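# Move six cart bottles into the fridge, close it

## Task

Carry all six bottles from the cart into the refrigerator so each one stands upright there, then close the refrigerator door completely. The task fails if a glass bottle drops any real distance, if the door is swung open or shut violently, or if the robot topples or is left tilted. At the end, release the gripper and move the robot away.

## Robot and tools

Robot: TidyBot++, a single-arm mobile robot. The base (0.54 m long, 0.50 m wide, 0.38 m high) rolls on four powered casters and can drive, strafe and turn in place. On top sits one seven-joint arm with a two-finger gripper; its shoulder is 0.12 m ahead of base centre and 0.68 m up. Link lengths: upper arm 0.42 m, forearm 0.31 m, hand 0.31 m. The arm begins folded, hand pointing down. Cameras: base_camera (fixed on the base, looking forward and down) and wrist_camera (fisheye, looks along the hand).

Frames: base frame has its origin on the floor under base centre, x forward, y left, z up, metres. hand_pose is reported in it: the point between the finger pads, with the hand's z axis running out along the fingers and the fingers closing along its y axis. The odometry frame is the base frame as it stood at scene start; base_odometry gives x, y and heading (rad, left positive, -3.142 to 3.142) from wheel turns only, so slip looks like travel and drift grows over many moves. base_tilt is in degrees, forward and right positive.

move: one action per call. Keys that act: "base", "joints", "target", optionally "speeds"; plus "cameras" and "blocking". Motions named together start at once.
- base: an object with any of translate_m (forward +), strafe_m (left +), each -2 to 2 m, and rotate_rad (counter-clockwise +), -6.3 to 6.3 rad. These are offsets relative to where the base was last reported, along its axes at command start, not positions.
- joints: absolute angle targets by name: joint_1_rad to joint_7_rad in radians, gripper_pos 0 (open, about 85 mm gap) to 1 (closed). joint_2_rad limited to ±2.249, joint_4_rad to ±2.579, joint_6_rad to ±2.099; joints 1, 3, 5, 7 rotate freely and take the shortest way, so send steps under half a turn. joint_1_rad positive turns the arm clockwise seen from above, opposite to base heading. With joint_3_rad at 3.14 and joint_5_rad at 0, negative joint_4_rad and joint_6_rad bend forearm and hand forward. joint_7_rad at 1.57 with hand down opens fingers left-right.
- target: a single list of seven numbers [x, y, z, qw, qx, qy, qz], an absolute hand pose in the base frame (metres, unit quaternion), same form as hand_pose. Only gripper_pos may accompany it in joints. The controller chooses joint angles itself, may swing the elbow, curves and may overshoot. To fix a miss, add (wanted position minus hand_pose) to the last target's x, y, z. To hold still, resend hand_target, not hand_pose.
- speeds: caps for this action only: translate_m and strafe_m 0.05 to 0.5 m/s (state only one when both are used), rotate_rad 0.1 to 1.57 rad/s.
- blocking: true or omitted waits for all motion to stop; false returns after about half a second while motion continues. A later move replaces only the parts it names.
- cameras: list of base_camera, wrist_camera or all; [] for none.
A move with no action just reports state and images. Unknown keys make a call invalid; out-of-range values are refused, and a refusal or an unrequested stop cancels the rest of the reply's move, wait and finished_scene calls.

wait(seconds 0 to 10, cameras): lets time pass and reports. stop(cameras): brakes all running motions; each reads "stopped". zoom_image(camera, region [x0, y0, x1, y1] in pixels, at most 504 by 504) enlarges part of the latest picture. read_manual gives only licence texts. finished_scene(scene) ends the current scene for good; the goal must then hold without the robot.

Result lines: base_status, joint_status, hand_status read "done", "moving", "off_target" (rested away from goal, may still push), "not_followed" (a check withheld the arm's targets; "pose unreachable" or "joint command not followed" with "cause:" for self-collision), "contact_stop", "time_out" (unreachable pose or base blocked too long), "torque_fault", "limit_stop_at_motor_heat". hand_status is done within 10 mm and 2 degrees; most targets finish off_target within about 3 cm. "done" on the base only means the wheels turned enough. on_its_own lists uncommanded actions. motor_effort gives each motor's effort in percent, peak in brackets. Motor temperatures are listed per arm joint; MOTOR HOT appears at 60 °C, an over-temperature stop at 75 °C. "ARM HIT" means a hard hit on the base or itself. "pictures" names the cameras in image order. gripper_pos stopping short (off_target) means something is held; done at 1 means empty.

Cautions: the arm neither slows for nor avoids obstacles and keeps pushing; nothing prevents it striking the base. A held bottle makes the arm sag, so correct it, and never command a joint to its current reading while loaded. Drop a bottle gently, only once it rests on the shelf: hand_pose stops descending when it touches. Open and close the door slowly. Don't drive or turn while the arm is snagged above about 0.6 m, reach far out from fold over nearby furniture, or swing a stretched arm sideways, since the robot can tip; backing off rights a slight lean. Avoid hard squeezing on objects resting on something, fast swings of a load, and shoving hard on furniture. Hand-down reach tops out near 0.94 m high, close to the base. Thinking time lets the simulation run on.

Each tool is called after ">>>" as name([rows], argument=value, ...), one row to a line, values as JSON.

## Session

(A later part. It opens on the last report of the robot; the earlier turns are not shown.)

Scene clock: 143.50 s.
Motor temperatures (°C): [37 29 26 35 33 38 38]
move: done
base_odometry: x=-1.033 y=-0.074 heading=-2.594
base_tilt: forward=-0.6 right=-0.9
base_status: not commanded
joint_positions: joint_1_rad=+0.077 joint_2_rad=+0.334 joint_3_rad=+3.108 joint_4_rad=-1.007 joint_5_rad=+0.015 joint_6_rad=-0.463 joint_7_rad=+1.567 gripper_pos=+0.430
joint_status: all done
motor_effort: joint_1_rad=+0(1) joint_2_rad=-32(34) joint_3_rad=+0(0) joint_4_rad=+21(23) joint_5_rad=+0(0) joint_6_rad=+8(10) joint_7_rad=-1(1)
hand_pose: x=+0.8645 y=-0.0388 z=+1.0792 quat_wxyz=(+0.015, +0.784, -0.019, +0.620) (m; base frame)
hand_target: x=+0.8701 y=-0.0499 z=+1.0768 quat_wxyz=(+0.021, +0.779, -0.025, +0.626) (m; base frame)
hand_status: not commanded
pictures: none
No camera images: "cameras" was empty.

Release.

>>> move(joints={"gripper_pos": 0.22}, cameras=["wrist_camera"])

Scene clock: 144.30 s.
Motor temperatures (°C): [37 29 26 35 33 38 38]
move: done
base_odometry: x=-1.033 y=-0.074 heading=-2.594
base_tilt: forward=-0.6 right=-1.0
base_status: not commanded
joint_positions: joint_1_rad=+0.077 joint_2_rad=+0.334 joint_3_rad=+3.108 joint_4_rad=-1.007 joint_5_rad=+0.015 joint_6_rad=-0.463 joint_7_rad=+1.567 gripper_pos=+0.220
joint_status: all done
motor_effort: joint_1_rad=+0(1) joint_2_rad=-33(33) joint_3_rad=+0(1) joint_4_rad=+22(22) joint_5_rad=+0(1) joint_6_rad=+8(8) joint_7_rad=-1(1)
hand_pose: x=+0.8645 y=-0.0389 z=+1.0792 quat_wxyz=(+0.016, +0.784, -0.019, +0.620) (m; base frame)
hand_target: x=+0.8701 y=-0.0499 z=+1.0768 quat_wxyz=(+0.021, +0.779, -0.025, +0.626) (m; base frame)
hand_status: not commanded
pictures: wrist_camera
camera_calibration:
wrist_camera: T_world_to_cam=[[-0.0643353, -0.997226, 0.0374256, -0.0263921], [-0.197235, -0.0240569, -0.980061, 1.29154], [0.978243, -0.0704342, -0.195141, -0.503356], [0, 0, 0, 1]] pos_world=[0.745444, -0.0307019, 1.16855]

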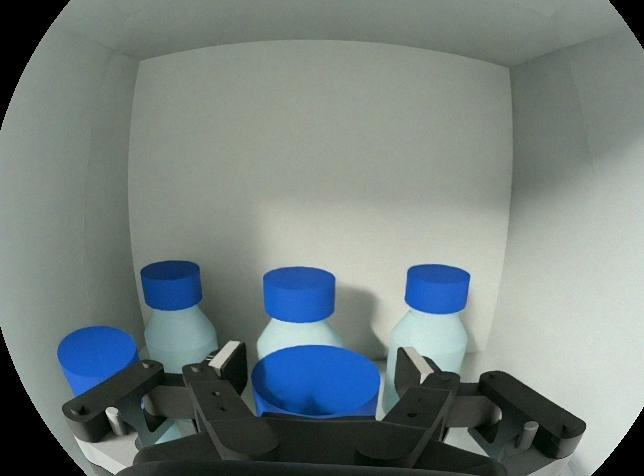

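>>> move(base={"translate_m": -1.05, "strafe_m": 0.073}, cameras=[])

>>> move(base={"translate_m": 0.233, "strafe_m": -0.535, "rotate_rad": -1.543}, joints={"joint_1_rad": -0.008, "joint_2_rad": 0.192, "joint_4_rad": -1.664, "joint_6_rad": 0.06, "gripper_pos": 0}, cameras=["wrist_camera"])

Scene clock: 147.80 s.
Motor temperatures (°C): [37 30 26 35 33 38 38]
move: done
base_odometry: x=-0.098 y=+0.410 heading=-2.594
base_tilt: forward=-0.6 right=-1.0
base_status: done
joint_positions: joint_1_rad=+0.082 joint_2_rad=+0.329 joint_3_rad=+3.108 joint_4_rad=-1.010 joint_5_rad=+0.015 joint_6_rad=-0.462 joint_7_rad=+1.567 gripper_pos=+0.220
joint_status: not commanded
motor_effort: joint_1_rad=+0(3) joint_2_rad=-31(36) joint_3_rad=-1(3) joint_4_rad=+21(23) joint_5_rad=+0(1) joint_6_rad=+8(9) joint_7_rad=-1(1)
hand_pose: x=+0.8622 y=-0.0428 z=+1.0819 quat_wxyz=(+0.017, +0.783, -0.021, +0.621) (m; base frame)
hand_target: x=+0.8701 y=-0.0499 z=+1.0768 quat_wxyz=(+0.021, +0.779, -0.025, +0.626) (m; base frame)
hand_status: not commanded
pictures: none
No camera images: "cameras" was empty.

Scene clock: 150.53 s.
Motor temperatures (°C): [37 30 26 35 33 38 38]
move: done
base_odometry: x=-0.576 y=+0.745 heading=+2.146
base_tilt: forward=-0.6 right=-1.0
base_status: done
joint_positions: joint_1_rad=-0.001 joint_2_rad=+0.191 joint_3_rad=+3.110 joint_4_rad=-1.655 joint_5_rad=+0.015 joint_6_rad=+0.022 joint_7_rad=+1.567 gripper_pos=+0.000
joint_status: all done
motor_effort: joint_1_rad=-1(8) joint_2_rad=-27(33) joint_3_rad=+0(4) joint_4_rad=+22(23) joint_5_rad=+0(1) joint_6_rad=+8(8) joint_7_rad=-1(1)
hand_pose: x=+0.8022 y=+0.0218 z=+0.9316 quat_wxyz=(-0.009, +0.791, +0.015, +0.612) (m; base frame)
hand_target: x=+0.8036 y=+0.0254 z=+0.9370 quat_wxyz=(-0.010, +0.782, +0.017, +0.623) (m; base frame)
hand_status: not commanded
pictures: wrist_camera
camera_calibration:
wrist_camera: T_world_to_cam=[[0.0209998, -0.998878, 0.0424398, -0.0374613], [-0.214109, -0.0459575, -0.975728, 1.14606], [0.976584, 0.0114033, -0.214834, -0.449042], [0, 0, 0, 1]] pos_world=[0.684696, 0.0203714, 1.02336]

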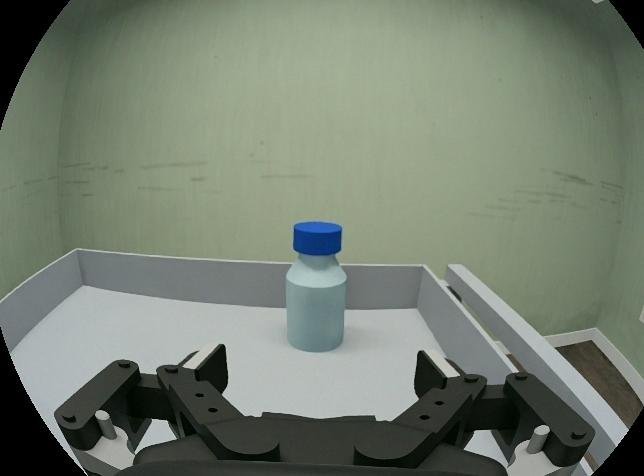

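>>> move(base={"translate_m": 0.262, "strafe_m": 0.015}, cameras=["wrist_camera"])

Scene clock: 152.37 s.
Motor temperatures (°C): [37 30 26 35 33 38 38]
move: done
base_odometry: x=-0.731 y=+0.957 heading=+2.145
base_tilt: forward=-0.5 right=-1.0
base_status: done
joint_positions: joint_1_rad=-0.002 joint_2_rad=+0.188 joint_3_rad=+3.110 joint_4_rad=-1.658 joint_5_rad=+0.015 joint_6_rad=+0.026 joint_7_rad=+1.567 gripper_pos=+0.000
joint_status: not commanded
motor_effort: joint_1_rad=+0(3) joint_2_rad=-27(30) joint_3_rad=+0(3) joint_4_rad=+21(22) joint_5_rad=+0(1) joint_6_rad=+7(8) joint_7_rad=-1(1)
hand_pose: x=+0.8009 y=+0.0228 z=+0.9332 quat_wxyz=(-0.009, +0.789, +0.016, +0.614) (m; base frame)
hand_target: x=+0.8036 y=+0.0254 z=+0.9370 quat_wxyz=(-0.010, +0.782, +0.017, +0.623) (m; base frame)
hand_status: not commanded
pictures: wrist_camera
camera_calibration:
wrist_camera: T_world_to_cam=[[0.0222281, -0.998849, 0.0424933, -0.0376001], [-0.209916, -0.0462193, -0.976626, 1.14486], [0.977467, 0.0127886, -0.210701, -0.452069], [0, 0, 0, 1]] pos_world=[0.683043, 0.0211392, 1.02445]

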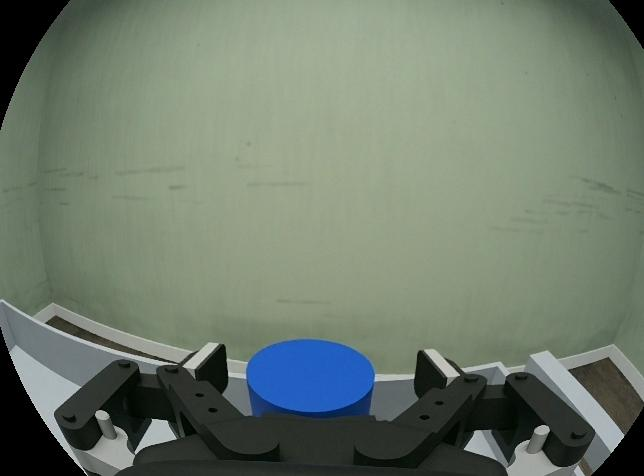

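u=310 → 4.5 mm left.

>>> move(base={"strafe_m": 0.005}, joints={"gripper_pos": 0.62}, cameras=["wrist_camera"])

Scene clock: 153.33 s.
Motor temperatures (°C): [37 30 26 35 33 38 38]
move: off_target
base_odometry: x=-0.735 y=+0.955 heading=+2.145
base_tilt: forward=-0.5 right=-1.0
base_status: done
joint_positions: joint_1_rad=-0.005 joint_2_rad=+0.187 joint_3_rad=+3.110 joint_4_rad=-1.658 joint_5_rad=+0.015 joint_6_rad=+0.027 joint_7_rad=+1.567 gripper_pos=+0.432
joint_status: gripper_pos off_target (ended at +0.432, target +0.620)
motor_effort: joint_1_rad=+1(7) joint_2_rad=-26(30) joint_3_rad=+0(5) joint_4_rad=+21(22) joint_5_rad=+0(1) joint_6_rad=+8(8) joint_7_rad=+0(1)
hand_pose: x=+0.8007 y=+0.0245 z=+0.9337 quat_wxyz=(-0.010, +0.789, +0.017, +0.614) (m; base frame)
hand_target: x=+0.8036 y=+0.0254 z=+0.9370 quat_wxyz=(-0.010, +0.782, +0.017, +0.623) (m; base frame)
hand_status: not commanded
pictures: wrist_camera
camera_calibration:
wrist_camera: T_world_to_cam=[[0.0247187, -0.99879, 0.0425265, -0.0379108], [-0.208832, -0.0467599, -0.976833, 1.14471], [0.977639, 0.0152652, -0.209735, -0.452896], [0, 0, 0, 1]] pos_world=[0.682757, 0.0225751, 1.02481]

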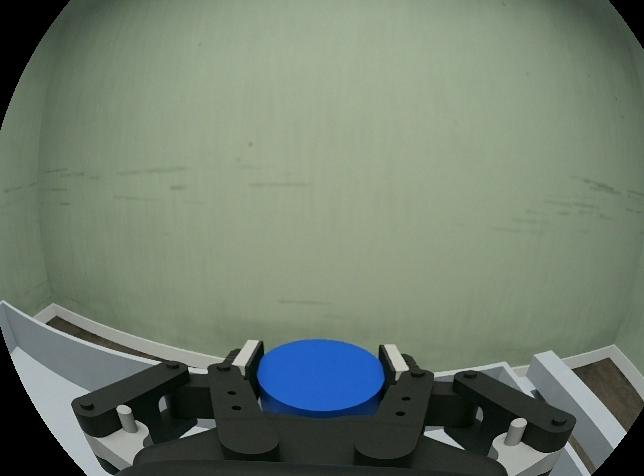

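>>> move(joints={"joint_2_rad": 0.13, "joint_4_rad": -1.31, "joint_6_rad": -0.34}, blocking=false, cameras=[])

>>> wait(seconds=0.4, cameras=[])

>>> move(base={"translate_m": -0.7}, joints={"joint_2_rad": -0.385, "joint_4_rad": -1.635, "joint_6_rad": -0.53}, cameras=["wrist_camera"])

>>> move(base={"strafe_m": 0.19, "rotate_rad": 1.545}, cameras=[])

Scene clock: 154.03 s.
Motor temperatures (°C): [37 30 26 35 33 38 38]
move: moving
base_odometry: x=-0.735 y=+0.955 heading=+2.145
base_tilt: forward=-0.6 right=-1.0
base_status: not commanded
joint_positions: joint_1_rad=-0.005 joint_2_rad=+0.188 joint_3_rad=+3.110 joint_4_rad=-1.587 joint_5_rad=+0.015 joint_6_rad=-0.081 joint_7_rad=+1.567 gripper_pos=+0.432
joint_status: joint_2_rad moving; joint_4_rad moving; joint_6_rad moving
motor_effort: joint_1_rad=+0(1) joint_2_rad=-34(34) joint_3_rad=+0(0) joint_4_rad=+27(27) joint_5_rad=+0(1) joint_6_rad=+12(13) joint_7_rad=-1(1)
hand_pose: x=+0.8032 y=+0.0240 z=+0.9438 quat_wxyz=(-0.009, +0.800, +0.017, +0.599) (m; base frame)
hand_target: x=+0.8044 y=+0.0247 z=+0.9888 quat_wxyz=(-0.009, +0.780, +0.017, +0.626) (m; base frame)
hand_status: not commanded
pictures: none
No camera images: "cameras" was empty.

Scene clock: 154.43 s.
Motor temperatures (°C): [37 30 26 35 33 38 38]
earlier move: moving
base_odometry: x=-0.735 y=+0.955 heading=+2.145
base_tilt: forward=-0.6 right=-1.0
base_status: not commanded
joint_positions: joint_1_rad=-0.005 joint_2_rad=+0.163 joint_3_rad=+3.110 joint_4_rad=-1.389 joint_5_rad=+0.015 joint_6_rad=-0.266 joint_7_rad=+1.567 gripper_pos=+0.432
joint_status: joint_2_rad moving; joint_4_rad moving; joint_6_rad moving
motor_effort: joint_1_rad=+1(1) joint_2_rad=-30(35) joint_3_rad=+0(1) joint_4_rad=+25(27) joint_5_rad=+0(1) joint_6_rad=+11(13) joint_7_rad=-1(1)
hand_pose: x=+0.8026 y=+0.0230 z=+1.0265 quat_wxyz=(-0.008, +0.789, +0.016, +0.614) (m; base frame)
hand_target: x=+0.7931 y=+0.0234 z=+1.0609 quat_wxyz=(-0.008, +0.777, +0.016, +0.629) (m; base frame)
hand_status: not commanded
wait: 0.40 s; no rest
pictures: none
No camera images: "cameras" was empty.

Scene clock: 157.10 s.
Motor temperatures (°C): [37 30 26 35 33 38 38]
move: done
base_odometry: x=-0.355 y=+0.367 heading=+2.145
base_tilt: forward=-0.6 right=-0.9
base_status: done
joint_positions: joint_1_rad=-0.005 joint_2_rad=-0.377 joint_3_rad=+3.110 joint_4_rad=-1.650 joint_5_rad=+0.015 joint_6_rad=-0.525 joint_7_rad=+1.567 gripper_pos=+0.432
joint_status: all done
motor_effort: joint_1_rad=+0(3) joint_2_rad=-9(35) joint_3_rad=+1(3) joint_4_rad=+25(28) joint_5_rad=+0(1) joint_6_rad=+11(13) joint_7_rad=-1(1)
hand_pose: x=+0.5671 y=+0.0191 z=+1.0950 quat_wxyz=(+0.000, +0.782, +0.018, +0.623) (m; base frame)
hand_target: x=+0.5631 y=+0.0193 z=+1.1061 quat_wxyz=(-0.001, +0.777, +0.018, +0.629) (m; base frame)
hand_status: not commanded
pictures: wrist_camera
camera_calibration:
wrist_camera: T_world_to_cam=[[0.0138452, -0.998134, 0.0594646, -0.0567511], [-0.188021, -0.0610083, -0.980268, 1.24555], [0.982067, 0.00239144, -0.188515, -0.216035], [0, 0, 0, 1]] pos_world=[0.447136, 0.01986, 1.18362]

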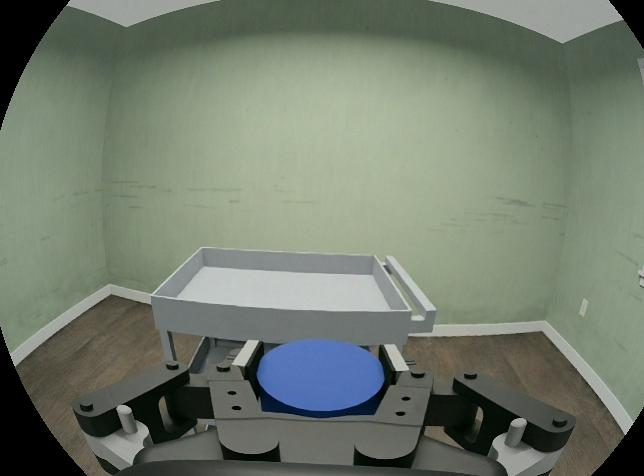

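Scene clock: 159.50 s.
Motor temperatures (°C): [37 30 26 35 33 38 38]
move: done
base_odometry: x=-0.515 y=+0.263 heading=-2.596
base_tilt: forward=-0.6 right=-1.0
base_status: done
joint_positions: joint_1_rad=-0.011 joint_2_rad=-0.370 joint_3_rad=+3.109 joint_4_rad=-1.651 joint_5_rad=+0.015 joint_6_rad=-0.525 joint_7_rad=+1.567 gripper_pos=+0.432
joint_status: not commanded
motor_effort: joint_1_rad=+0(3) joint_2_rad=-11(13) joint_3_rad=+1(6) joint_4_rad=+26(26) joint_5_rad=+0(2) joint_6_rad=+11(11) joint_7_rad=-1(1)
hand_pose: x=+0.5701 y=+0.0224 z=+1.0912 quat_wxyz=(-0.002, +0.785, +0.021, +0.619) (m; base frame)
hand_target: x=+0.5631 y=+0.0193 z=+1.1061 quat_wxyz=(-0.001, +0.777, +0.018, +0.629) (m; base frame)
hand_status: not commanded
pictures: none
No camera images: "cameras" was empty.

>>> move(base={"translate_m": 0.628}, joints={"joint_1_rad": 0.24, "joint_2_rad": 0.313, "joint_4_rad": -0.852, "joint_6_rad": -0.61}, cameras=["all"])

Scene clock: 164.37 s.
Motor temperatures (°C): [37 30 26 35 33 38 38]
move: time_out
TORQUE WARNING: joint_2_rad reached its warning level (56.7 N m). A warning alone does not stop the arm.
base_odometry: x=-1.050 y=-0.063 heading=-2.590
base_tilt: forward=-0.5 right=-1.0
base_status: translate_m time_out (by the wheels' count: +0.627 of +0.628)
joint_positions: joint_1_rad=+0.227 joint_2_rad=+0.326 joint_3_rad=+3.111 joint_4_rad=-0.885 joint_5_rad=+0.015 joint_6_rad=-0.605 joint_7_rad=+1.568 gripper_pos=+0.433
joint_status: all done
motor_effort: joint_1_rad=+3(22) joint_2_rad=-36(52) joint_3_rad=+1(17) joint_4_rad=+25(28) joint_5_rad=+1(5) joint_6_rad=+11(15) joint_7_rad=-1(1)
hand_pose: x=+0.8342 y=-0.1492 z=+1.1159 quat_wxyz=(+0.063, +0.784, -0.080, +0.612) (m; base frame)
hand_target: x=+0.8245 y=-0.1575 z=+1.1433 quat_wxyz=(+0.069, +0.771, -0.084, +0.628) (m; base frame)
hand_status: not commanded
pictures: base_camera, wrist_camera
camera_calibration:
wrist_camera: T_world_to_cam=[[-0.216716, -0.975495, 0.0379899, -0.0100266], [-0.209804, 0.00853387, -0.977706, 1.33166], [0.953424, -0.219855, -0.206512, -0.463221], [0, 0, 0, 1]] pos_world=[0.71886, -0.122986, 1.20669]

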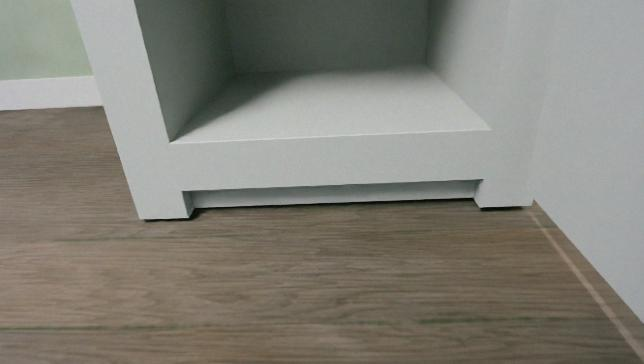

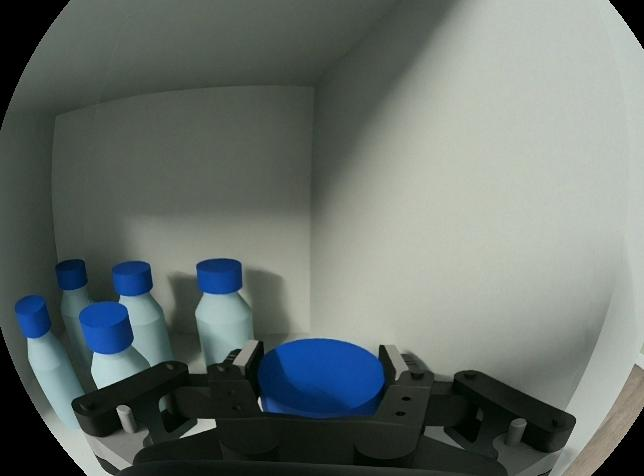

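>>> zoom_image(camera="wrist_camera", region=[400, 230, 644, 476])

>>> zoom_image(camera="wrist_camera", region=[0, 230, 330, 476])

Scaled by 2.049.

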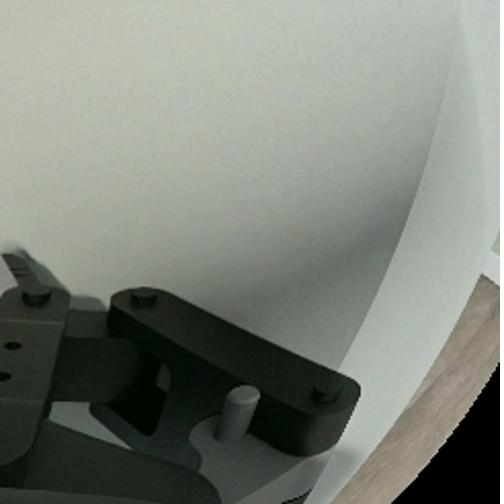

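Scaled by 1.527.

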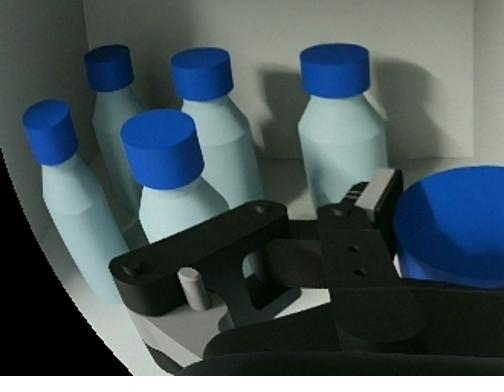

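>>> zoom_image(camera="base_camera", region=[400, 0, 644, 364])

Scaled by 1.385.

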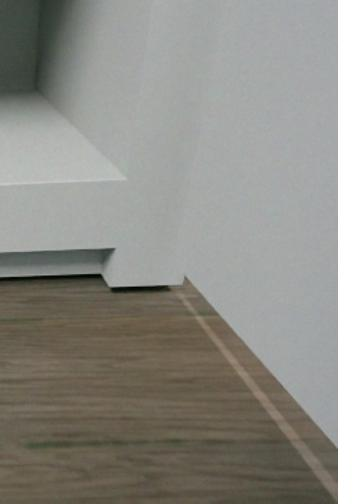

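>>> move(base={"translate_m": -0.12}, cameras=[])

>>> move(base={"rotate_rad": 0.042}, joints={"joint_1_rad": 0.19}, cameras=["all"])

Scene clock: 167.57 s.
Motor temperatures (°C): [37 30 26 35 33 38 38]
move: done
base_odometry: x=-0.948 y=+0.000 heading=-2.592
base_tilt: forward=-0.6 right=-1.0
base_status: done
joint_positions: joint_1_rad=+0.238 joint_2_rad=+0.322 joint_3_rad=+3.111 joint_4_rad=-0.882 joint_5_rad=+0.015 joint_6_rad=-0.607 joint_7_rad=+1.568 gripper_pos=+0.433
joint_status: not commanded
motor_effort: joint_1_rad=+1(5) joint_2_rad=-36(42) joint_3_rad=-1(3) joint_4_rad=+25(27) joint_5_rad=+0(2) joint_6_rad=+11(12) joint_7_rad=-1(1)
hand_pose: x=+0.8306 y=-0.1565 z=+1.1195 quat_wxyz=(+0.067, +0.782, -0.084, +0.614) (m; base frame)
hand_target: x=+0.8245 y=-0.1575 z=+1.1433 quat_wxyz=(+0.069, +0.771, -0.084, +0.628) (m; base frame)
hand_status: not commanded
pictures: none
No camera images: "cameras" was empty.

Scene clock: 168.63 s.
Motor temperatures (°C): [37 30 26 35 33 38 38]
move: done
base_odometry: x=-0.947 y=+0.000 heading=-2.550
base_tilt: forward=-0.6 right=-0.9
base_status: done
joint_positions: joint_1_rad=+0.187 joint_2_rad=+0.322 joint_3_rad=+3.109 joint_4_rad=-0.882 joint_5_rad=+0.015 joint_6_rad=-0.607 joint_7_rad=+1.568 gripper_pos=+0.433
joint_status: all done
motor_effort: joint_1_rad=+1(7) joint_2_rad=-36(39) joint_3_rad=+0(5) joint_4_rad=+25(26) joint_5_rad=+0(2) joint_6_rad=+11(12) joint_7_rad=-1(1)
hand_pose: x=+0.8379 y=-0.1194 z=+1.1193 quat_wxyz=(+0.050, +0.784, -0.064, +0.615) (m; base frame)
hand_target: x=+0.8315 y=-0.1221 z=+1.1433 quat_wxyz=(+0.054, +0.773, -0.065, +0.629) (m; base frame)
hand_status: not commanded
pictures: base_camera, wrist_camera
camera_calibration:
wrist_camera: T_world_to_cam=[[-0.176225, -0.983641, 0.0373548, -0.0144269], [-0.206255, -0.000207857, -0.978498, 1.33234], [0.962499, -0.18014, -0.202844, -0.466472], [0, 0, 0, 1]] pos_world=[0.721237, -0.0979442, 1.20961]

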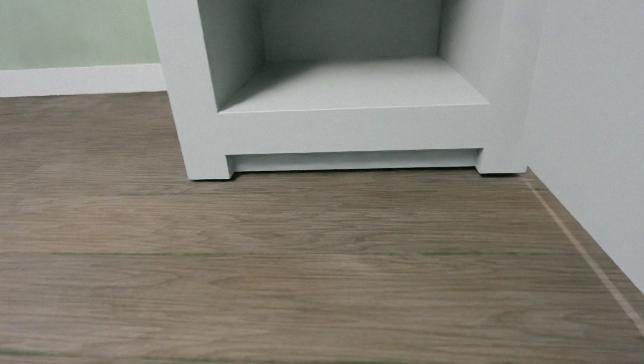

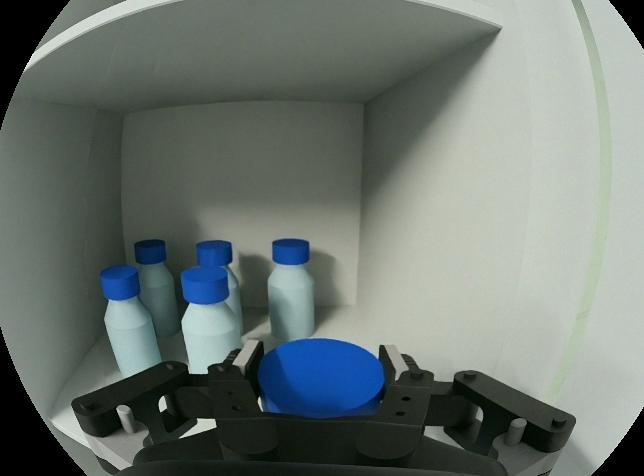

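>>> move(base={"translate_m": 0.19, "strafe_m": -0.016}, speeds={"translate_m": 0.25}, cameras=["all"])

Scene clock: 171.00 s.
Motor temperatures (°C): [37 30 26 35 33 38 38]
move: done
base_odometry: x=-1.113 y=-0.092 heading=-2.548
base_tilt: forward=-0.6 right=-1.2
base_status: done
joint_positions: joint_1_rad=+0.189 joint_2_rad=+0.330 joint_3_rad=+3.109 joint_4_rad=-0.882 joint_5_rad=+0.015 joint_6_rad=-0.608 joint_7_rad=+1.568 gripper_pos=+0.433
joint_status: not commanded
motor_effort: joint_1_rad=+0(5) joint_2_rad=-36(40) joint_3_rad=+0(3) joint_4_rad=+25(27) joint_5_rad=+0(1) joint_6_rad=+11(12) joint_7_rad=-1(1)
hand_pose: x=+0.8408 y=-0.1211 z=+1.1140 quat_wxyz=(+0.050, +0.787, -0.065, +0.612) (m; base frame)
hand_target: x=+0.8315 y=-0.1221 z=+1.1433 quat_wxyz=(+0.054, +0.773, -0.065, +0.629) (m; base frame)
hand_status: not commanded
pictures: base_camera, wrist_camera
camera_calibration:
wrist_camera: T_world_to_cam=[[-0.177517, -0.983411, 0.0372841, -0.0142333], [-0.21354, 0.0015079, -0.976933, 1.33238], [0.960671, -0.181384, -0.210265, -0.461002], [0, 0, 0, 1]] pos_world=[0.724861, -0.0996247, 1.20525]

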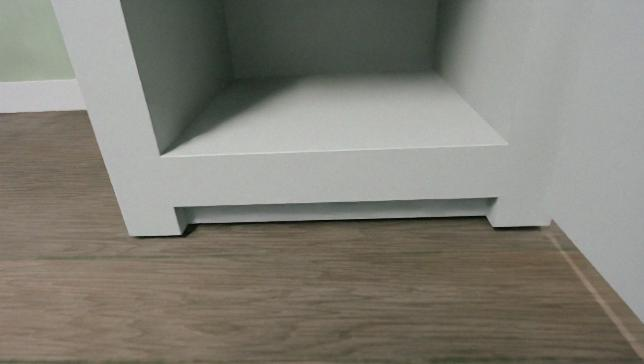

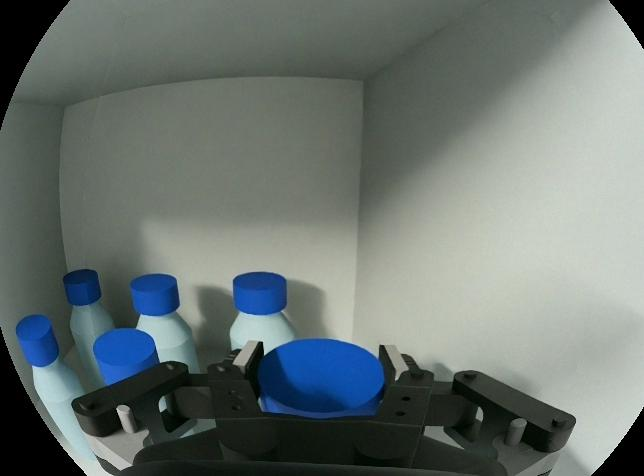

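>>> move(cameras=["wrist_camera"])

Scene clock: 171.43 s.
Motor temperatures (°C): [37 30 26 35 33 38 38]
base_odometry: x=-1.113 y=-0.092 heading=-2.548
base_tilt: forward=-0.6 right=-1.3
base_status: done
joint_positions: joint_1_rad=+0.189 joint_2_rad=+0.330 joint_3_rad=+3.109 joint_4_rad=-0.882 joint_5_rad=+0.015 joint_6_rad=-0.608 joint_7_rad=+1.568 gripper_pos=+0.433
joint_status: not commanded
motor_effort: joint_1_rad=+1(5) joint_2_rad=-36(40) joint_3_rad=-1(3) joint_4_rad=+25(27) joint_5_rad=+0(1) joint_6_rad=+11(12) joint_7_rad=-1(1)
hand_pose: x=+0.8408 y=-0.1211 z=+1.1140 quat_wxyz=(+0.050, +0.787, -0.065, +0.612) (m; base frame)
hand_target: x=+0.8315 y=-0.1221 z=+1.1433 quat_wxyz=(+0.054, +0.773, -0.065, +0.629) (m; base frame)
hand_status: not commanded
pictures: wrist_camera
camera_calibration:
wrist_camera: T_world_to_cam=[[-0.177517, -0.983411, 0.0372841, -0.0142333], [-0.21354, 0.0015079, -0.976933, 1.33238], [0.960671, -0.181384, -0.210265, -0.461002], [0, 0, 0, 1]] pos_world=[0.724861, -0.0996247, 1.20525]

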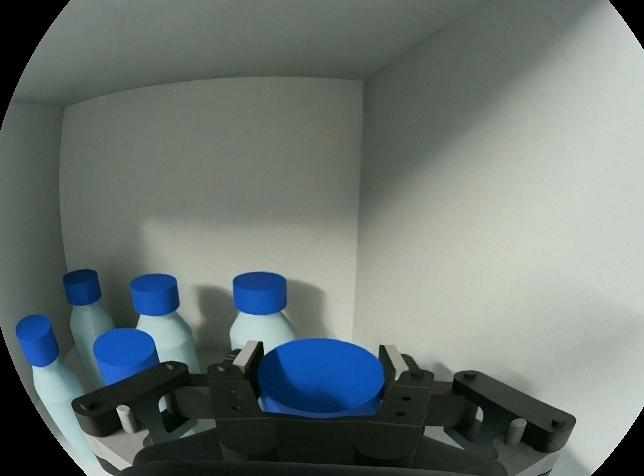

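>>> move(base={"translate_m":0.025}, speeds={"translate_m":0.1}, joints={"joint_2_rad":0.325,"joint_4_rad":-0.99,"joint_6_rad":-0.44}, cameras=["wrist_camera"])

>>> move(joints={"joint_2_rad":0.338,"joint_4_rad":-1.008,"joint_6_rad":-0.42}, cameras=["wrist_camera"])

>>> move(joints={"joint_2_rad":0.344,"joint_4_rad":-1.015,"joint_6_rad":-0.43}, cameras=["wrist_camera"])

Scene clock: 172.90 s.
Motor temperatures (°C): [37 30 26 35 33 38 38]
move: done
base_odometry: x=-1.134 y=-0.106 heading=-2.546
base_tilt: forward=-0.6 right=-1.2
base_status: done
joint_positions: joint_1_rad=+0.191 joint_2_rad=+0.334 joint_3_rad=+3.109 joint_4_rad=-0.993 joint_5_rad=+0.015 joint_6_rad=-0.489 joint_7_rad=+1.568 gripper_pos=+0.433
joint_status: all done
motor_effort: joint_1_rad=+1(5) joint_2_rad=-35(39) joint_3_rad=+0(4) joint_4_rad=+24(26) joint_5_rad=+1(2) joint_6_rad=+10(12) joint_7_rad=-1(1)
hand_pose: x=+0.8532 y=-0.1240 z=+1.0798 quat_wxyz=(+0.051, +0.786, -0.065, +0.613) (m; base frame)
hand_target: x=+0.8526 y=-0.1247 z=+1.1033 quat_wxyz=(+0.054, +0.766, -0.063, +0.637) (m; base frame)
hand_status: not commanded
pictures: wrist_camera
camera_calibration:
wrist_camera: T_world_to_cam=[[-0.178248, -0.983265, 0.0376403, -0.0133315], [-0.210398, 0.000717148, -0.977616, 1.29958], [0.961229, -0.182177, -0.207005, -0.484634], [0, 0, 0, 1]] pos_world=[0.736896, -0.10233, 1.17067]

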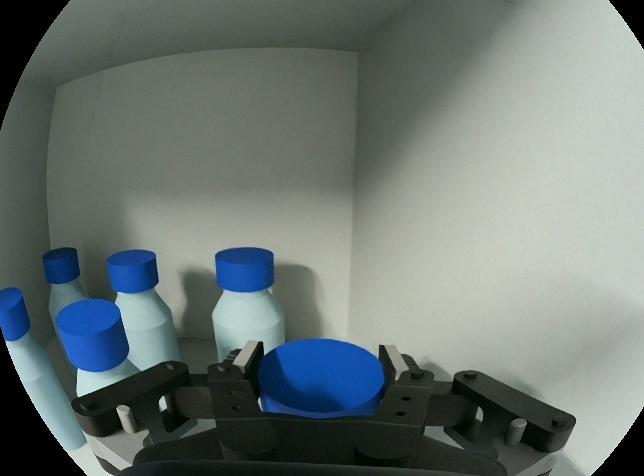

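Scene clock: 173.47 s.
Motor temperatures (°C): [37 30 26 35 33 38 38]
move: done
base_odometry: x=-1.134 y=-0.106 heading=-2.546
base_tilt: forward=-0.6 right=-1.2
base_status: not commanded
joint_positions: joint_1_rad=+0.191 joint_2_rad=+0.334 joint_3_rad=+3.109 joint_4_rad=-1.006 joint_5_rad=+0.015 joint_6_rad=-0.463 joint_7_rad=+1.568 gripper_pos=+0.433
joint_status: all done
motor_effort: joint_1_rad=+0(2) joint_2_rad=-33(34) joint_3_rad=+0(1) joint_4_rad=+23(24) joint_5_rad=+0(1) joint_6_rad=+9(10) joint_7_rad=-1(1)
hand_pose: x=+0.8550 y=-0.1242 z=+1.0797 quat_wxyz=(+0.051, +0.782, -0.064, +0.618) (m; base frame)
hand_target: x=+0.8594 y=-0.1258 z=+1.0887 quat_wxyz=(+0.053, +0.770, -0.064, +0.633) (m; base frame)
hand_status: not commanded
pictures: wrist_camera
camera_calibration:
wrist_camera: T_world_to_cam=[[-0.178493, -0.983227, 0.0374889, -0.012808], [-0.198105, -0.00140916, -0.98018, 1.29185], [0.963792, -0.182382, -0.194531, -0.502188], [0, 0, 0, 1]] pos_world=[0.737642, -0.102363, 1.16904]

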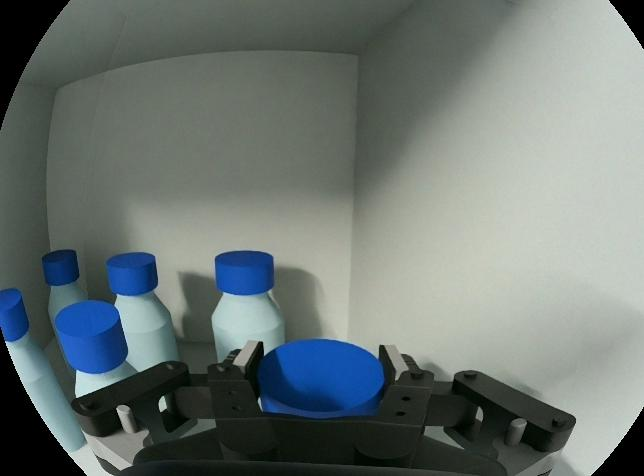

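Scene clock: 173.93 s.
Motor temperatures (°C): [37 30 26 35 33 38 38]
move: done
base_odometry: x=-1.134 y=-0.106 heading=-2.546
base_tilt: forward=-0.6 right=-1.2
base_status: not commanded
joint_positions: joint_1_rad=+0.191 joint_2_rad=+0.334 joint_3_rad=+3.109 joint_4_rad=-1.007 joint_5_rad=+0.015 joint_6_rad=-0.463 joint_7_rad=+1.568 gripper_pos=+0.433
joint_status: all done
motor_effort: joint_1_rad=+0(2) joint_2_rad=-31(33) joint_3_rad=-1(1) joint_4_rad=+21(22) joint_5_rad=+0(1) joint_6_rad=+8(9) joint_7_rad=-1(1)
hand_pose: x=+0.8550 y=-0.1241 z=+1.0795 quat_wxyz=(+0.051, +0.782, -0.064, +0.618) (m; base frame)
hand_target: x=+0.8611 y=-0.1262 z=+1.0768 quat_wxyz=(+0.053, +0.777, -0.064, +0.624) (m; base frame)
hand_status: not commanded
pictures: wrist_camera
camera_calibration:
wrist_camera: T_world_to_cam=[[-0.178475, -0.98323, 0.0375017, -0.0128239], [-0.198354, -0.0013785, -0.980129, 1.29181], [0.963744, -0.182367, -0.194782, -0.501839], [0, 0, 0, 1]] pos_world=[0.737591, -0.102347, 1.16887]

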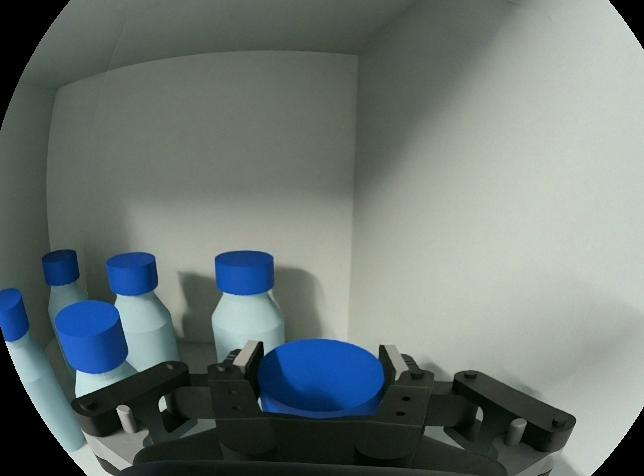

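>>> move(joints={"gripper_pos":0.22}, cameras=["wrist_camera"])

Scene clock: 174.77 s.
Motor temperatures (°C): [37 30 26 35 33 38 38]
move: done
base_odometry: x=-1.134 y=-0.106 heading=-2.546
base_tilt: forward=-0.6 right=-1.2
base_status: not commanded
joint_positions: joint_1_rad=+0.191 joint_2_rad=+0.334 joint_3_rad=+3.109 joint_4_rad=-1.007 joint_5_rad=+0.015 joint_6_rad=-0.463 joint_7_rad=+1.568 gripper_pos=+0.220
joint_status: all done
motor_effort: joint_1_rad=+0(1) joint_2_rad=-32(33) joint_3_rad=+0(1) joint_4_rad=+21(22) joint_5_rad=+0(1) joint_6_rad=+8(8) joint_7_rad=-1(1)
hand_pose: x=+0.8550 y=-0.1241 z=+1.0796 quat_wxyz=(+0.051, +0.782, -0.064, +0.618) (m; base frame)
hand_target: x=+0.8611 y=-0.1262 z=+1.0768 quat_wxyz=(+0.053, +0.777, -0.064, +0.624) (m; base frame)
hand_status: not commanded
pictures: wrist_camera
camera_calibration:
wrist_camera: T_world_to_cam=[[-0.178478, -0.983229, 0.0375011, -0.0128217], [-0.198267, -0.00139375, -0.980147, 1.29179], [0.963761, -0.18237, -0.194693, -0.501934], [0, 0, 0, 1]] pos_world=[0.737576, -0.102344, 1.1689]

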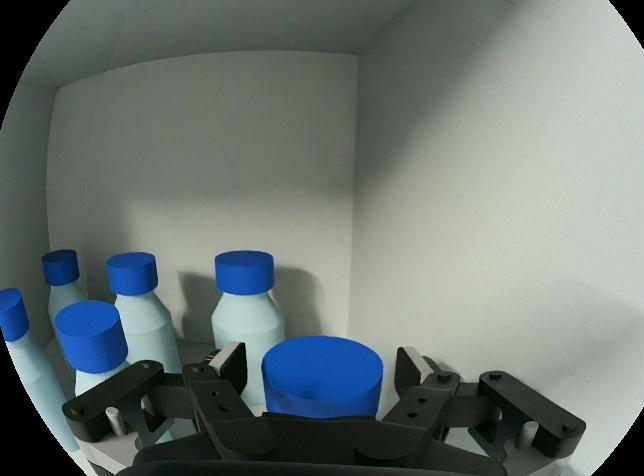

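>>> move(base={"translate_m":-0.25,"strafe_m":0.046}, speeds={"translate_m":0.2}, cameras=["wrist_camera"])

>>> move(base={"translate_m":-0.55,"strafe_m":0.1}, cameras=["wrist_camera","base_camera"])

Scene clock: 176.83 s.
Motor temperatures (°C): [37 30 26 35 33 38 38]
move: done
base_odometry: x=-0.901 y=-0.004 heading=-2.547
base_tilt: forward=-0.6 right=-0.9
base_status: done
joint_positions: joint_1_rad=+0.191 joint_2_rad=+0.330 joint_3_rad=+3.110 joint_4_rad=-1.009 joint_5_rad=+0.015 joint_6_rad=-0.462 joint_7_rad=+1.568 gripper_pos=+0.220
joint_status: not commanded
motor_effort: joint_1_rad=+0(7) joint_2_rad=-32(36) joint_3_rad=+0(5) joint_4_rad=+22(23) joint_5_rad=+0(1) joint_6_rad=+8(8) joint_7_rad=-1(1)
hand_pose: x=+0.8535 y=-0.1242 z=+1.0808 quat_wxyz=(+0.052, +0.781, -0.064, +0.619) (m; base frame)
hand_target: x=+0.8611 y=-0.1262 z=+1.0768 quat_wxyz=(+0.053, +0.777, -0.064, +0.624) (m; base frame)
hand_status: not commanded
pictures: wrist_camera
camera_calibration:
wrist_camera: T_world_to_cam=[[-0.179094, -0.983109, 0.0377056, -0.0129098], [-0.196724, -0.00176659, -0.980457, 1.29173], [0.963963, -0.183011, -0.193084, -0.502336], [0, 0, 0, 1]] pos_world=[0.736036, -0.102343, 1.16998]

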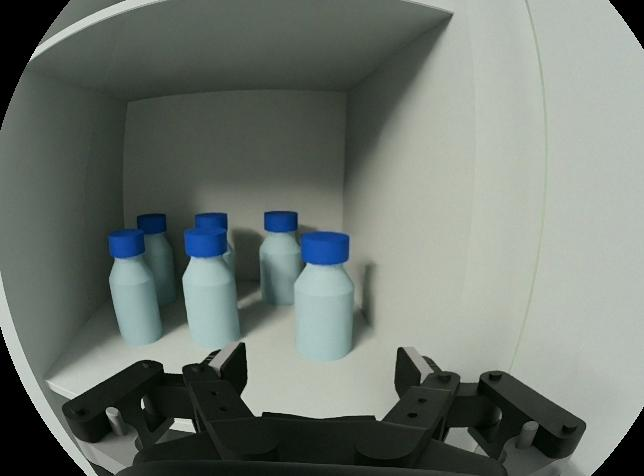

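Scene clock: 179.33 s.
Motor temperatures (°C): [37 30 26 35 33 38 38]
move: done
base_odometry: x=-0.388 y=+0.221 heading=-2.548
base_tilt: forward=-0.6 right=-0.9
base_status: done
joint_positions: joint_1_rad=+0.191 joint_2_rad=+0.325 joint_3_rad=+3.110 joint_4_rad=-1.010 joint_5_rad=+0.015 joint_6_rad=-0.462 joint_7_rad=+1.568 gripper_pos=+0.220
joint_status: not commanded
motor_effort: joint_1_rad=+0(2) joint_2_rad=-32(35) joint_3_rad=+0(1) joint_4_rad=+22(23) joint_5_rad=+0(1) joint_6_rad=+8(8) joint_7_rad=-1(1)
hand_pose: x=+0.8516 y=-0.1239 z=+1.0843 quat_wxyz=(+0.052, +0.780, -0.064, +0.621) (m; base frame)
hand_target: x=+0.8611 y=-0.1262 z=+1.0768 quat_wxyz=(+0.053, +0.777, -0.064, +0.624) (m; base frame)
hand_status: not commanded
pictures: base_camera, wrist_camera
camera_calibration:
wrist_camera: T_world_to_cam=[[-0.179264, -0.983076, 0.037767, -0.0129276], [-0.192002, -0.00269069, -0.981391, 1.29161], [0.964883, -0.183179, -0.188271, -0.505759], [0, 0, 0, 1]] pos_world=[0.733673, -0.101878, 1.17284]

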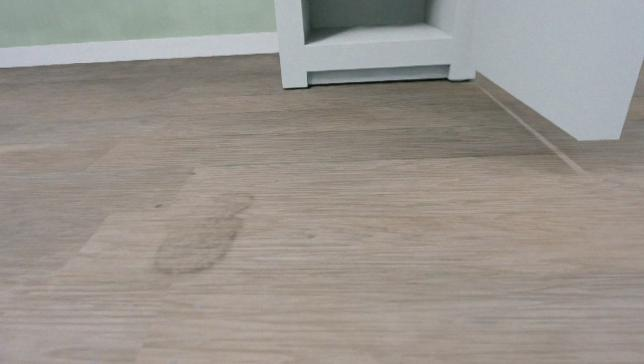

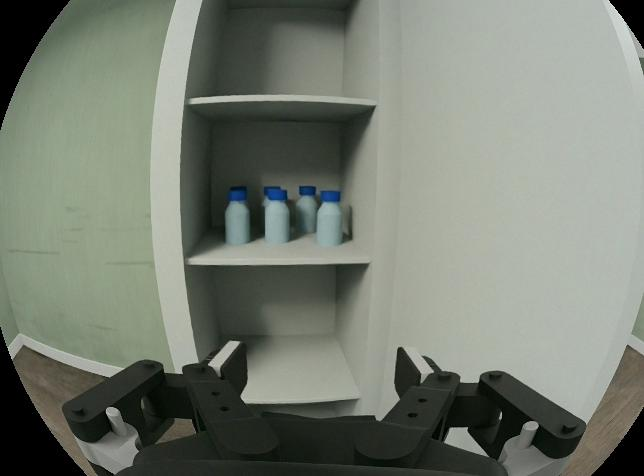

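>>> move(base={"translate_m":-0.1,"strafe_m":-0.65}, joints={"joint_1_rad":0.0,"joint_2_rad":-0.1,"joint_4_rad":-1.45,"joint_6_rad":-0.4,"gripper_pos":1.0})

Scene clock: 183.00 s.
Motor temperatures (°C): [37 30 26 35 33 38 38]
move: done
base_odometry: x=-0.669 y=+0.817 heading=-2.549
base_tilt: forward=-0.6 right=-0.9
base_status: done
joint_positions: joint_1_rad=+0.010 joint_2_rad=-0.108 joint_3_rad=+3.110 joint_4_rad=-1.439 joint_5_rad=+0.015 joint_6_rad=-0.438 joint_7_rad=+1.568 gripper_pos=+0.999
joint_status: all done
motor_effort: joint_1_rad=+0(3) joint_2_rad=-17(33) joint_3_rad=+0(2) joint_4_rad=+22(23) joint_5_rad=+0(1) joint_6_rad=+7(9) joint_7_rad=-1(1)
hand_pose: x=+0.6838 y=+0.0132 z=+1.1133 quat_wxyz=(+0.000, +0.774, +0.011, +0.634) (m; base frame)
hand_target: x=+0.6894 y=+0.0174 z=+1.1138 quat_wxyz=(-0.003, +0.767, +0.014, +0.641) (m; base frame)
hand_status: not commanded
pictures: base_camera, wrist_camera
camera_calibration:
wrist_camera: T_world_to_cam=[[0.00151394, -0.9987, 0.0509517, -0.0474084], [-0.160995, -0.0505305, -0.985661, 1.27237], [0.986954, -0.00671075, -0.160863, -0.361226], [0, 0, 0, 1]] pos_world=[0.561432, 0.0145229, 1.19844]

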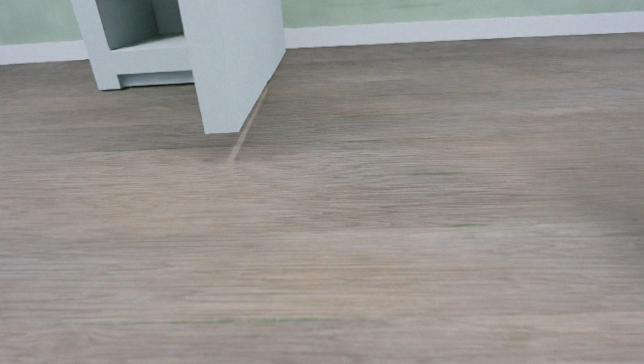

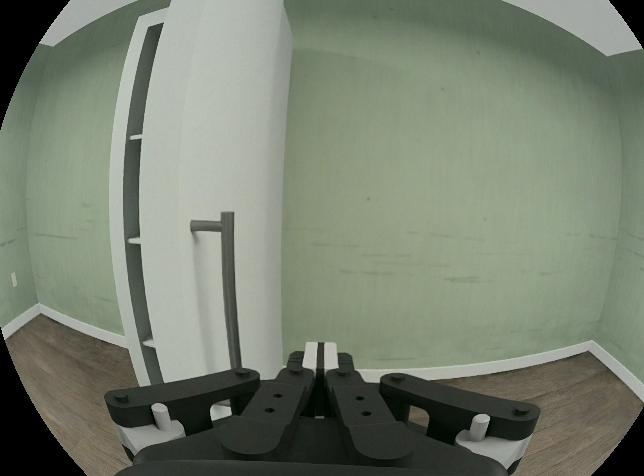

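>>> move(base={"translate_m":0.35,"strafe_m":-0.5,"rotate_rad":0.785}, joints={"joint_1_rad":0.0,"joint_2_rad":-0.045,"joint_4_rad":-1.24,"joint_6_rad":-0.355})

Scene clock: 188.20 s.
Motor temperatures (°C): [37 30 26 35 33 38 38]
move: done
base_odometry: x=-1.239 y=+1.036 heading=-1.763
base_tilt: forward=-0.6 right=-0.9
base_status: done
joint_positions: joint_1_rad=+0.002 joint_2_rad=-0.060 joint_3_rad=+3.110 joint_4_rad=-1.252 joint_5_rad=+0.015 joint_6_rad=-0.390 joint_7_rad=+1.568 gripper_pos=+0.999
joint_status: all done
motor_effort: joint_1_rad=+0(6) joint_2_rad=-18(20) joint_3_rad=+0(5) joint_4_rad=+21(23) joint_5_rad=+1(1) joint_6_rad=+8(9) joint_7_rad=-1(1)
hand_pose: x=+0.6962 y=+0.0180 z=+1.2149 quat_wxyz=(-0.004, +0.711, +0.013, +0.703) (m; base frame)
hand_target: x=+0.7031 y=+0.0175 z=+1.2240 quat_wxyz=(-0.004, +0.700, +0.013, +0.714) (m; base frame)
hand_status: not commanded
pictures: base_camera, wrist_camera
camera_calibration:
wrist_camera: T_world_to_cam=[[0.00184926, -0.998982, 0.045075, -0.0409529], [0.0261615, -0.0450113, -0.998644, 1.26012], [0.999656, 0.00302598, 0.0260516, -0.593208], [0, 0, 0, 1]] pos_world=[0.560113, 0.0176034, 1.27571]

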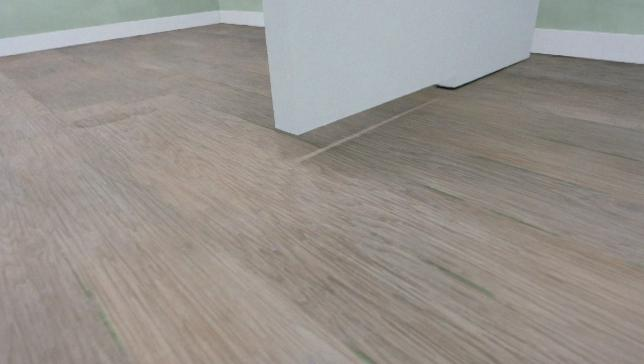

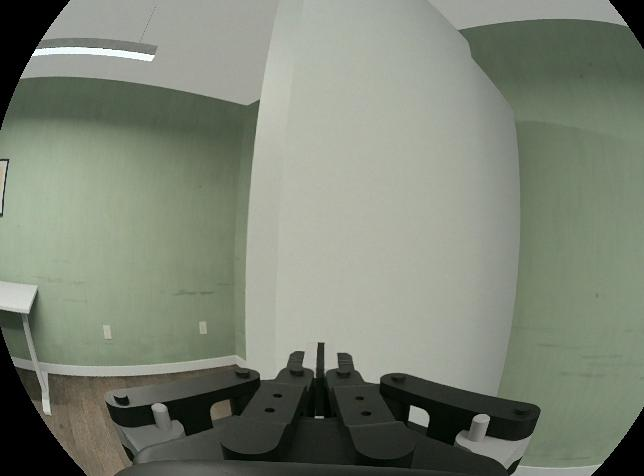

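>>> move(base={"translate_m":0.32}, speeds={"translate_m":0.25}, cameras=["wrist_camera"])

>>> move(base={"translate_m":0.243,"strafe_m":0.134}, speeds={"translate_m":0.12}, cameras=["wrist_camera","base_camera"])

Scene clock: 190.80 s.
Motor temperatures (°C): [37 30 26 35 33 38 38]
move: done
base_odometry: x=-1.300 y=+0.722 heading=-1.763
base_tilt: forward=-0.6 right=-0.9
base_status: done
joint_positions: joint_1_rad=+0.015 joint_2_rad=-0.068 joint_3_rad=+3.124 joint_4_rad=-1.247 joint_5_rad=+0.016 joint_6_rad=-0.385 joint_7_rad=+1.568 gripper_pos=+0.999
joint_status: not commanded
motor_effort: joint_1_rad=-2(8) joint_2_rad=-16(18) joint_3_rad=-2(8) joint_4_rad=+20(22) joint_5_rad=+0(3) joint_6_rad=+7(9) joint_7_rad=-1(1)
hand_pose: x=+0.6919 y=+0.0013 z=+1.2240 quat_wxyz=(+0.006, +0.704, +0.003, +0.710) (m; base frame)
hand_target: x=+0.7031 y=+0.0175 z=+1.2240 quat_wxyz=(-0.004, +0.700, +0.013, +0.714) (m; base frame)
hand_status: not commanded
pictures: wrist_camera
camera_calibration:
wrist_camera: T_world_to_cam=[[-0.0273088, -0.998627, 0.0446958, -0.0374255], [0.0430122, -0.0458449, -0.998022, 1.25618], [0.998701, -0.0253323, 0.0442051, -0.610568], [0, 0, 0, 1]] pos_world=[0.554722, 0.00474815, 1.28236]

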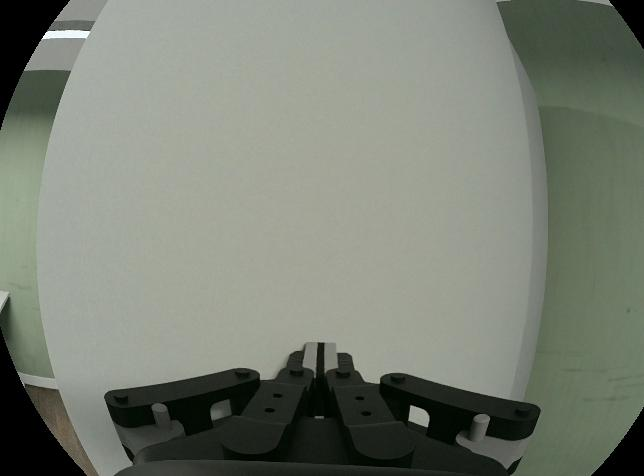

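Scene clock: 193.70 s.
Motor temperatures (°C): [37 30 26 35 33 38 38]
move: done
base_odometry: x=-1.215 y=+0.457 heading=-1.763
base_tilt: forward=-0.6 right=-1.0
base_status: done
joint_positions: joint_1_rad=+0.007 joint_2_rad=-0.054 joint_3_rad=+3.130 joint_4_rad=-1.245 joint_5_rad=+0.016 joint_6_rad=-0.381 joint_7_rad=+1.568 gripper_pos=+0.999
joint_status: not commanded
motor_effort: joint_1_rad=+1(7) joint_2_rad=-18(21) joint_3_rad=+0(8) joint_4_rad=+21(22) joint_5_rad=+0(2) joint_6_rad=+8(10) joint_7_rad=-1(1)
hand_pose: x=+0.6996 y=+0.0024 z=+1.2179 quat_wxyz=(+0.005, +0.708, +0.004, +0.707) (m; base frame)
hand_target: x=+0.7031 y=+0.0175 z=+1.2240 quat_wxyz=(-0.004, +0.700, +0.013, +0.714) (m; base frame)
hand_status: not commanded
pictures: base_camera, wrist_camera
camera_calibration:
wrist_camera: T_world_to_cam=[[-0.0244921, -0.998713, 0.0444122, -0.0374717], [0.0341275, -0.0452349, -0.998393, 1.25648], [0.999117, -0.022937, 0.0351915, -0.607275], [0, 0, 0, 1]] pos_world=[0.562941, 0.00548425, 1.2775]

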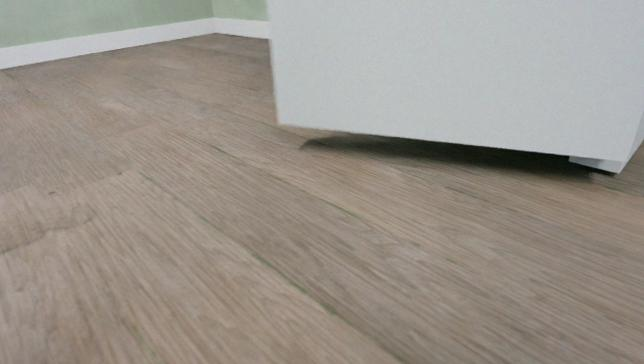

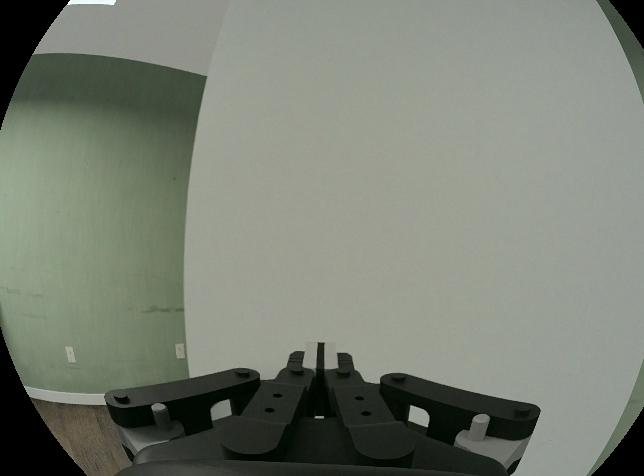

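>>> wait(seconds=0.3)

Scene clock: 194.17 s.
Motor temperatures (°C): [37 30 26 35 33 38 38]
base_odometry: x=-1.215 y=+0.457 heading=-1.763
base_tilt: forward=-0.6 right=-1.0
base_status: done
joint_positions: joint_1_rad=+0.007 joint_2_rad=-0.054 joint_3_rad=+3.130 joint_4_rad=-1.245 joint_5_rad=+0.016 joint_6_rad=-0.381 joint_7_rad=+1.568 gripper_pos=+0.999
joint_status: not commanded
motor_effort: joint_1_rad=+0(7) joint_2_rad=-18(21) joint_3_rad=+0(8) joint_4_rad=+21(22) joint_5_rad=+0(2) joint_6_rad=+8(10) joint_7_rad=-1(1)
hand_pose: x=+0.6996 y=+0.0024 z=+1.2179 quat_wxyz=(+0.005, +0.708, +0.004, +0.707) (m; base frame)
hand_target: x=+0.7031 y=+0.0175 z=+1.2240 quat_wxyz=(-0.004, +0.700, +0.013, +0.714) (m; base frame)
hand_status: not commanded
wait: 0.30 s; at rest by 0.10 s
pictures: base_camera, wrist_camera
camera_calibration:
wrist_camera: T_world_to_cam=[[-0.0244921, -0.998713, 0.0444122, -0.0374717], [0.0341275, -0.0452349, -0.998393, 1.25648], [0.999117, -0.022937, 0.0351915, -0.607275], [0, 0, 0, 1]] pos_world=[0.562941, 0.00548425, 1.2775]

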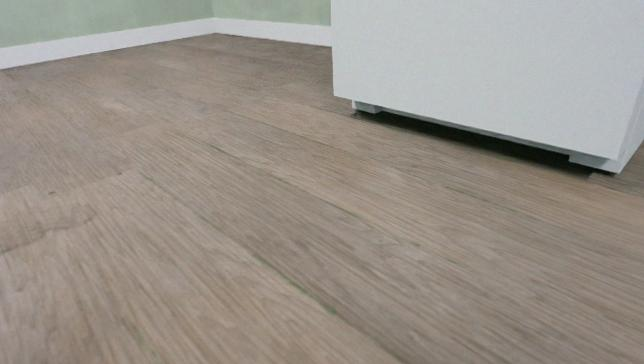

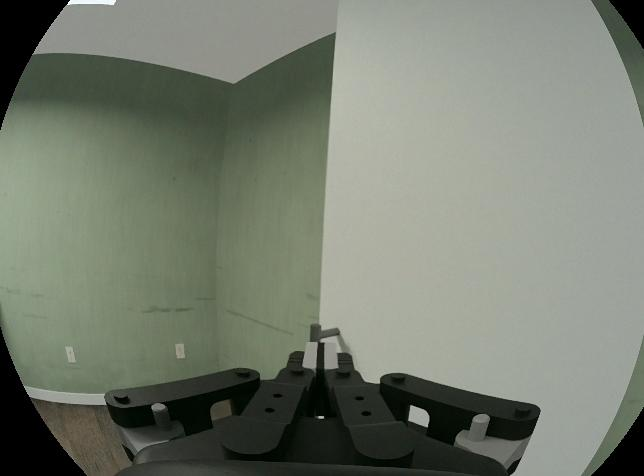

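>>> zoom_image(camera="base_camera", region=[310, 0, 450, 130])

>>> zoom_image(camera="base_camera", region=[540, 60, 644, 200])

Scaled by 3.600.

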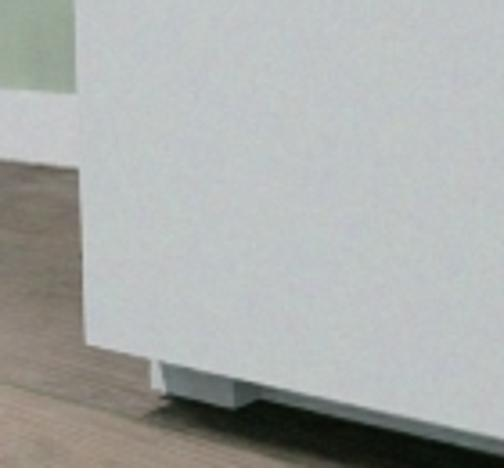

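Scaled by 3.600.

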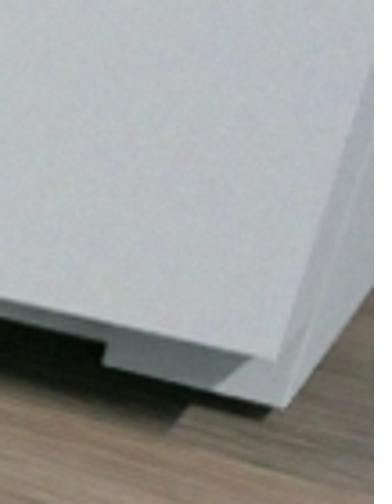

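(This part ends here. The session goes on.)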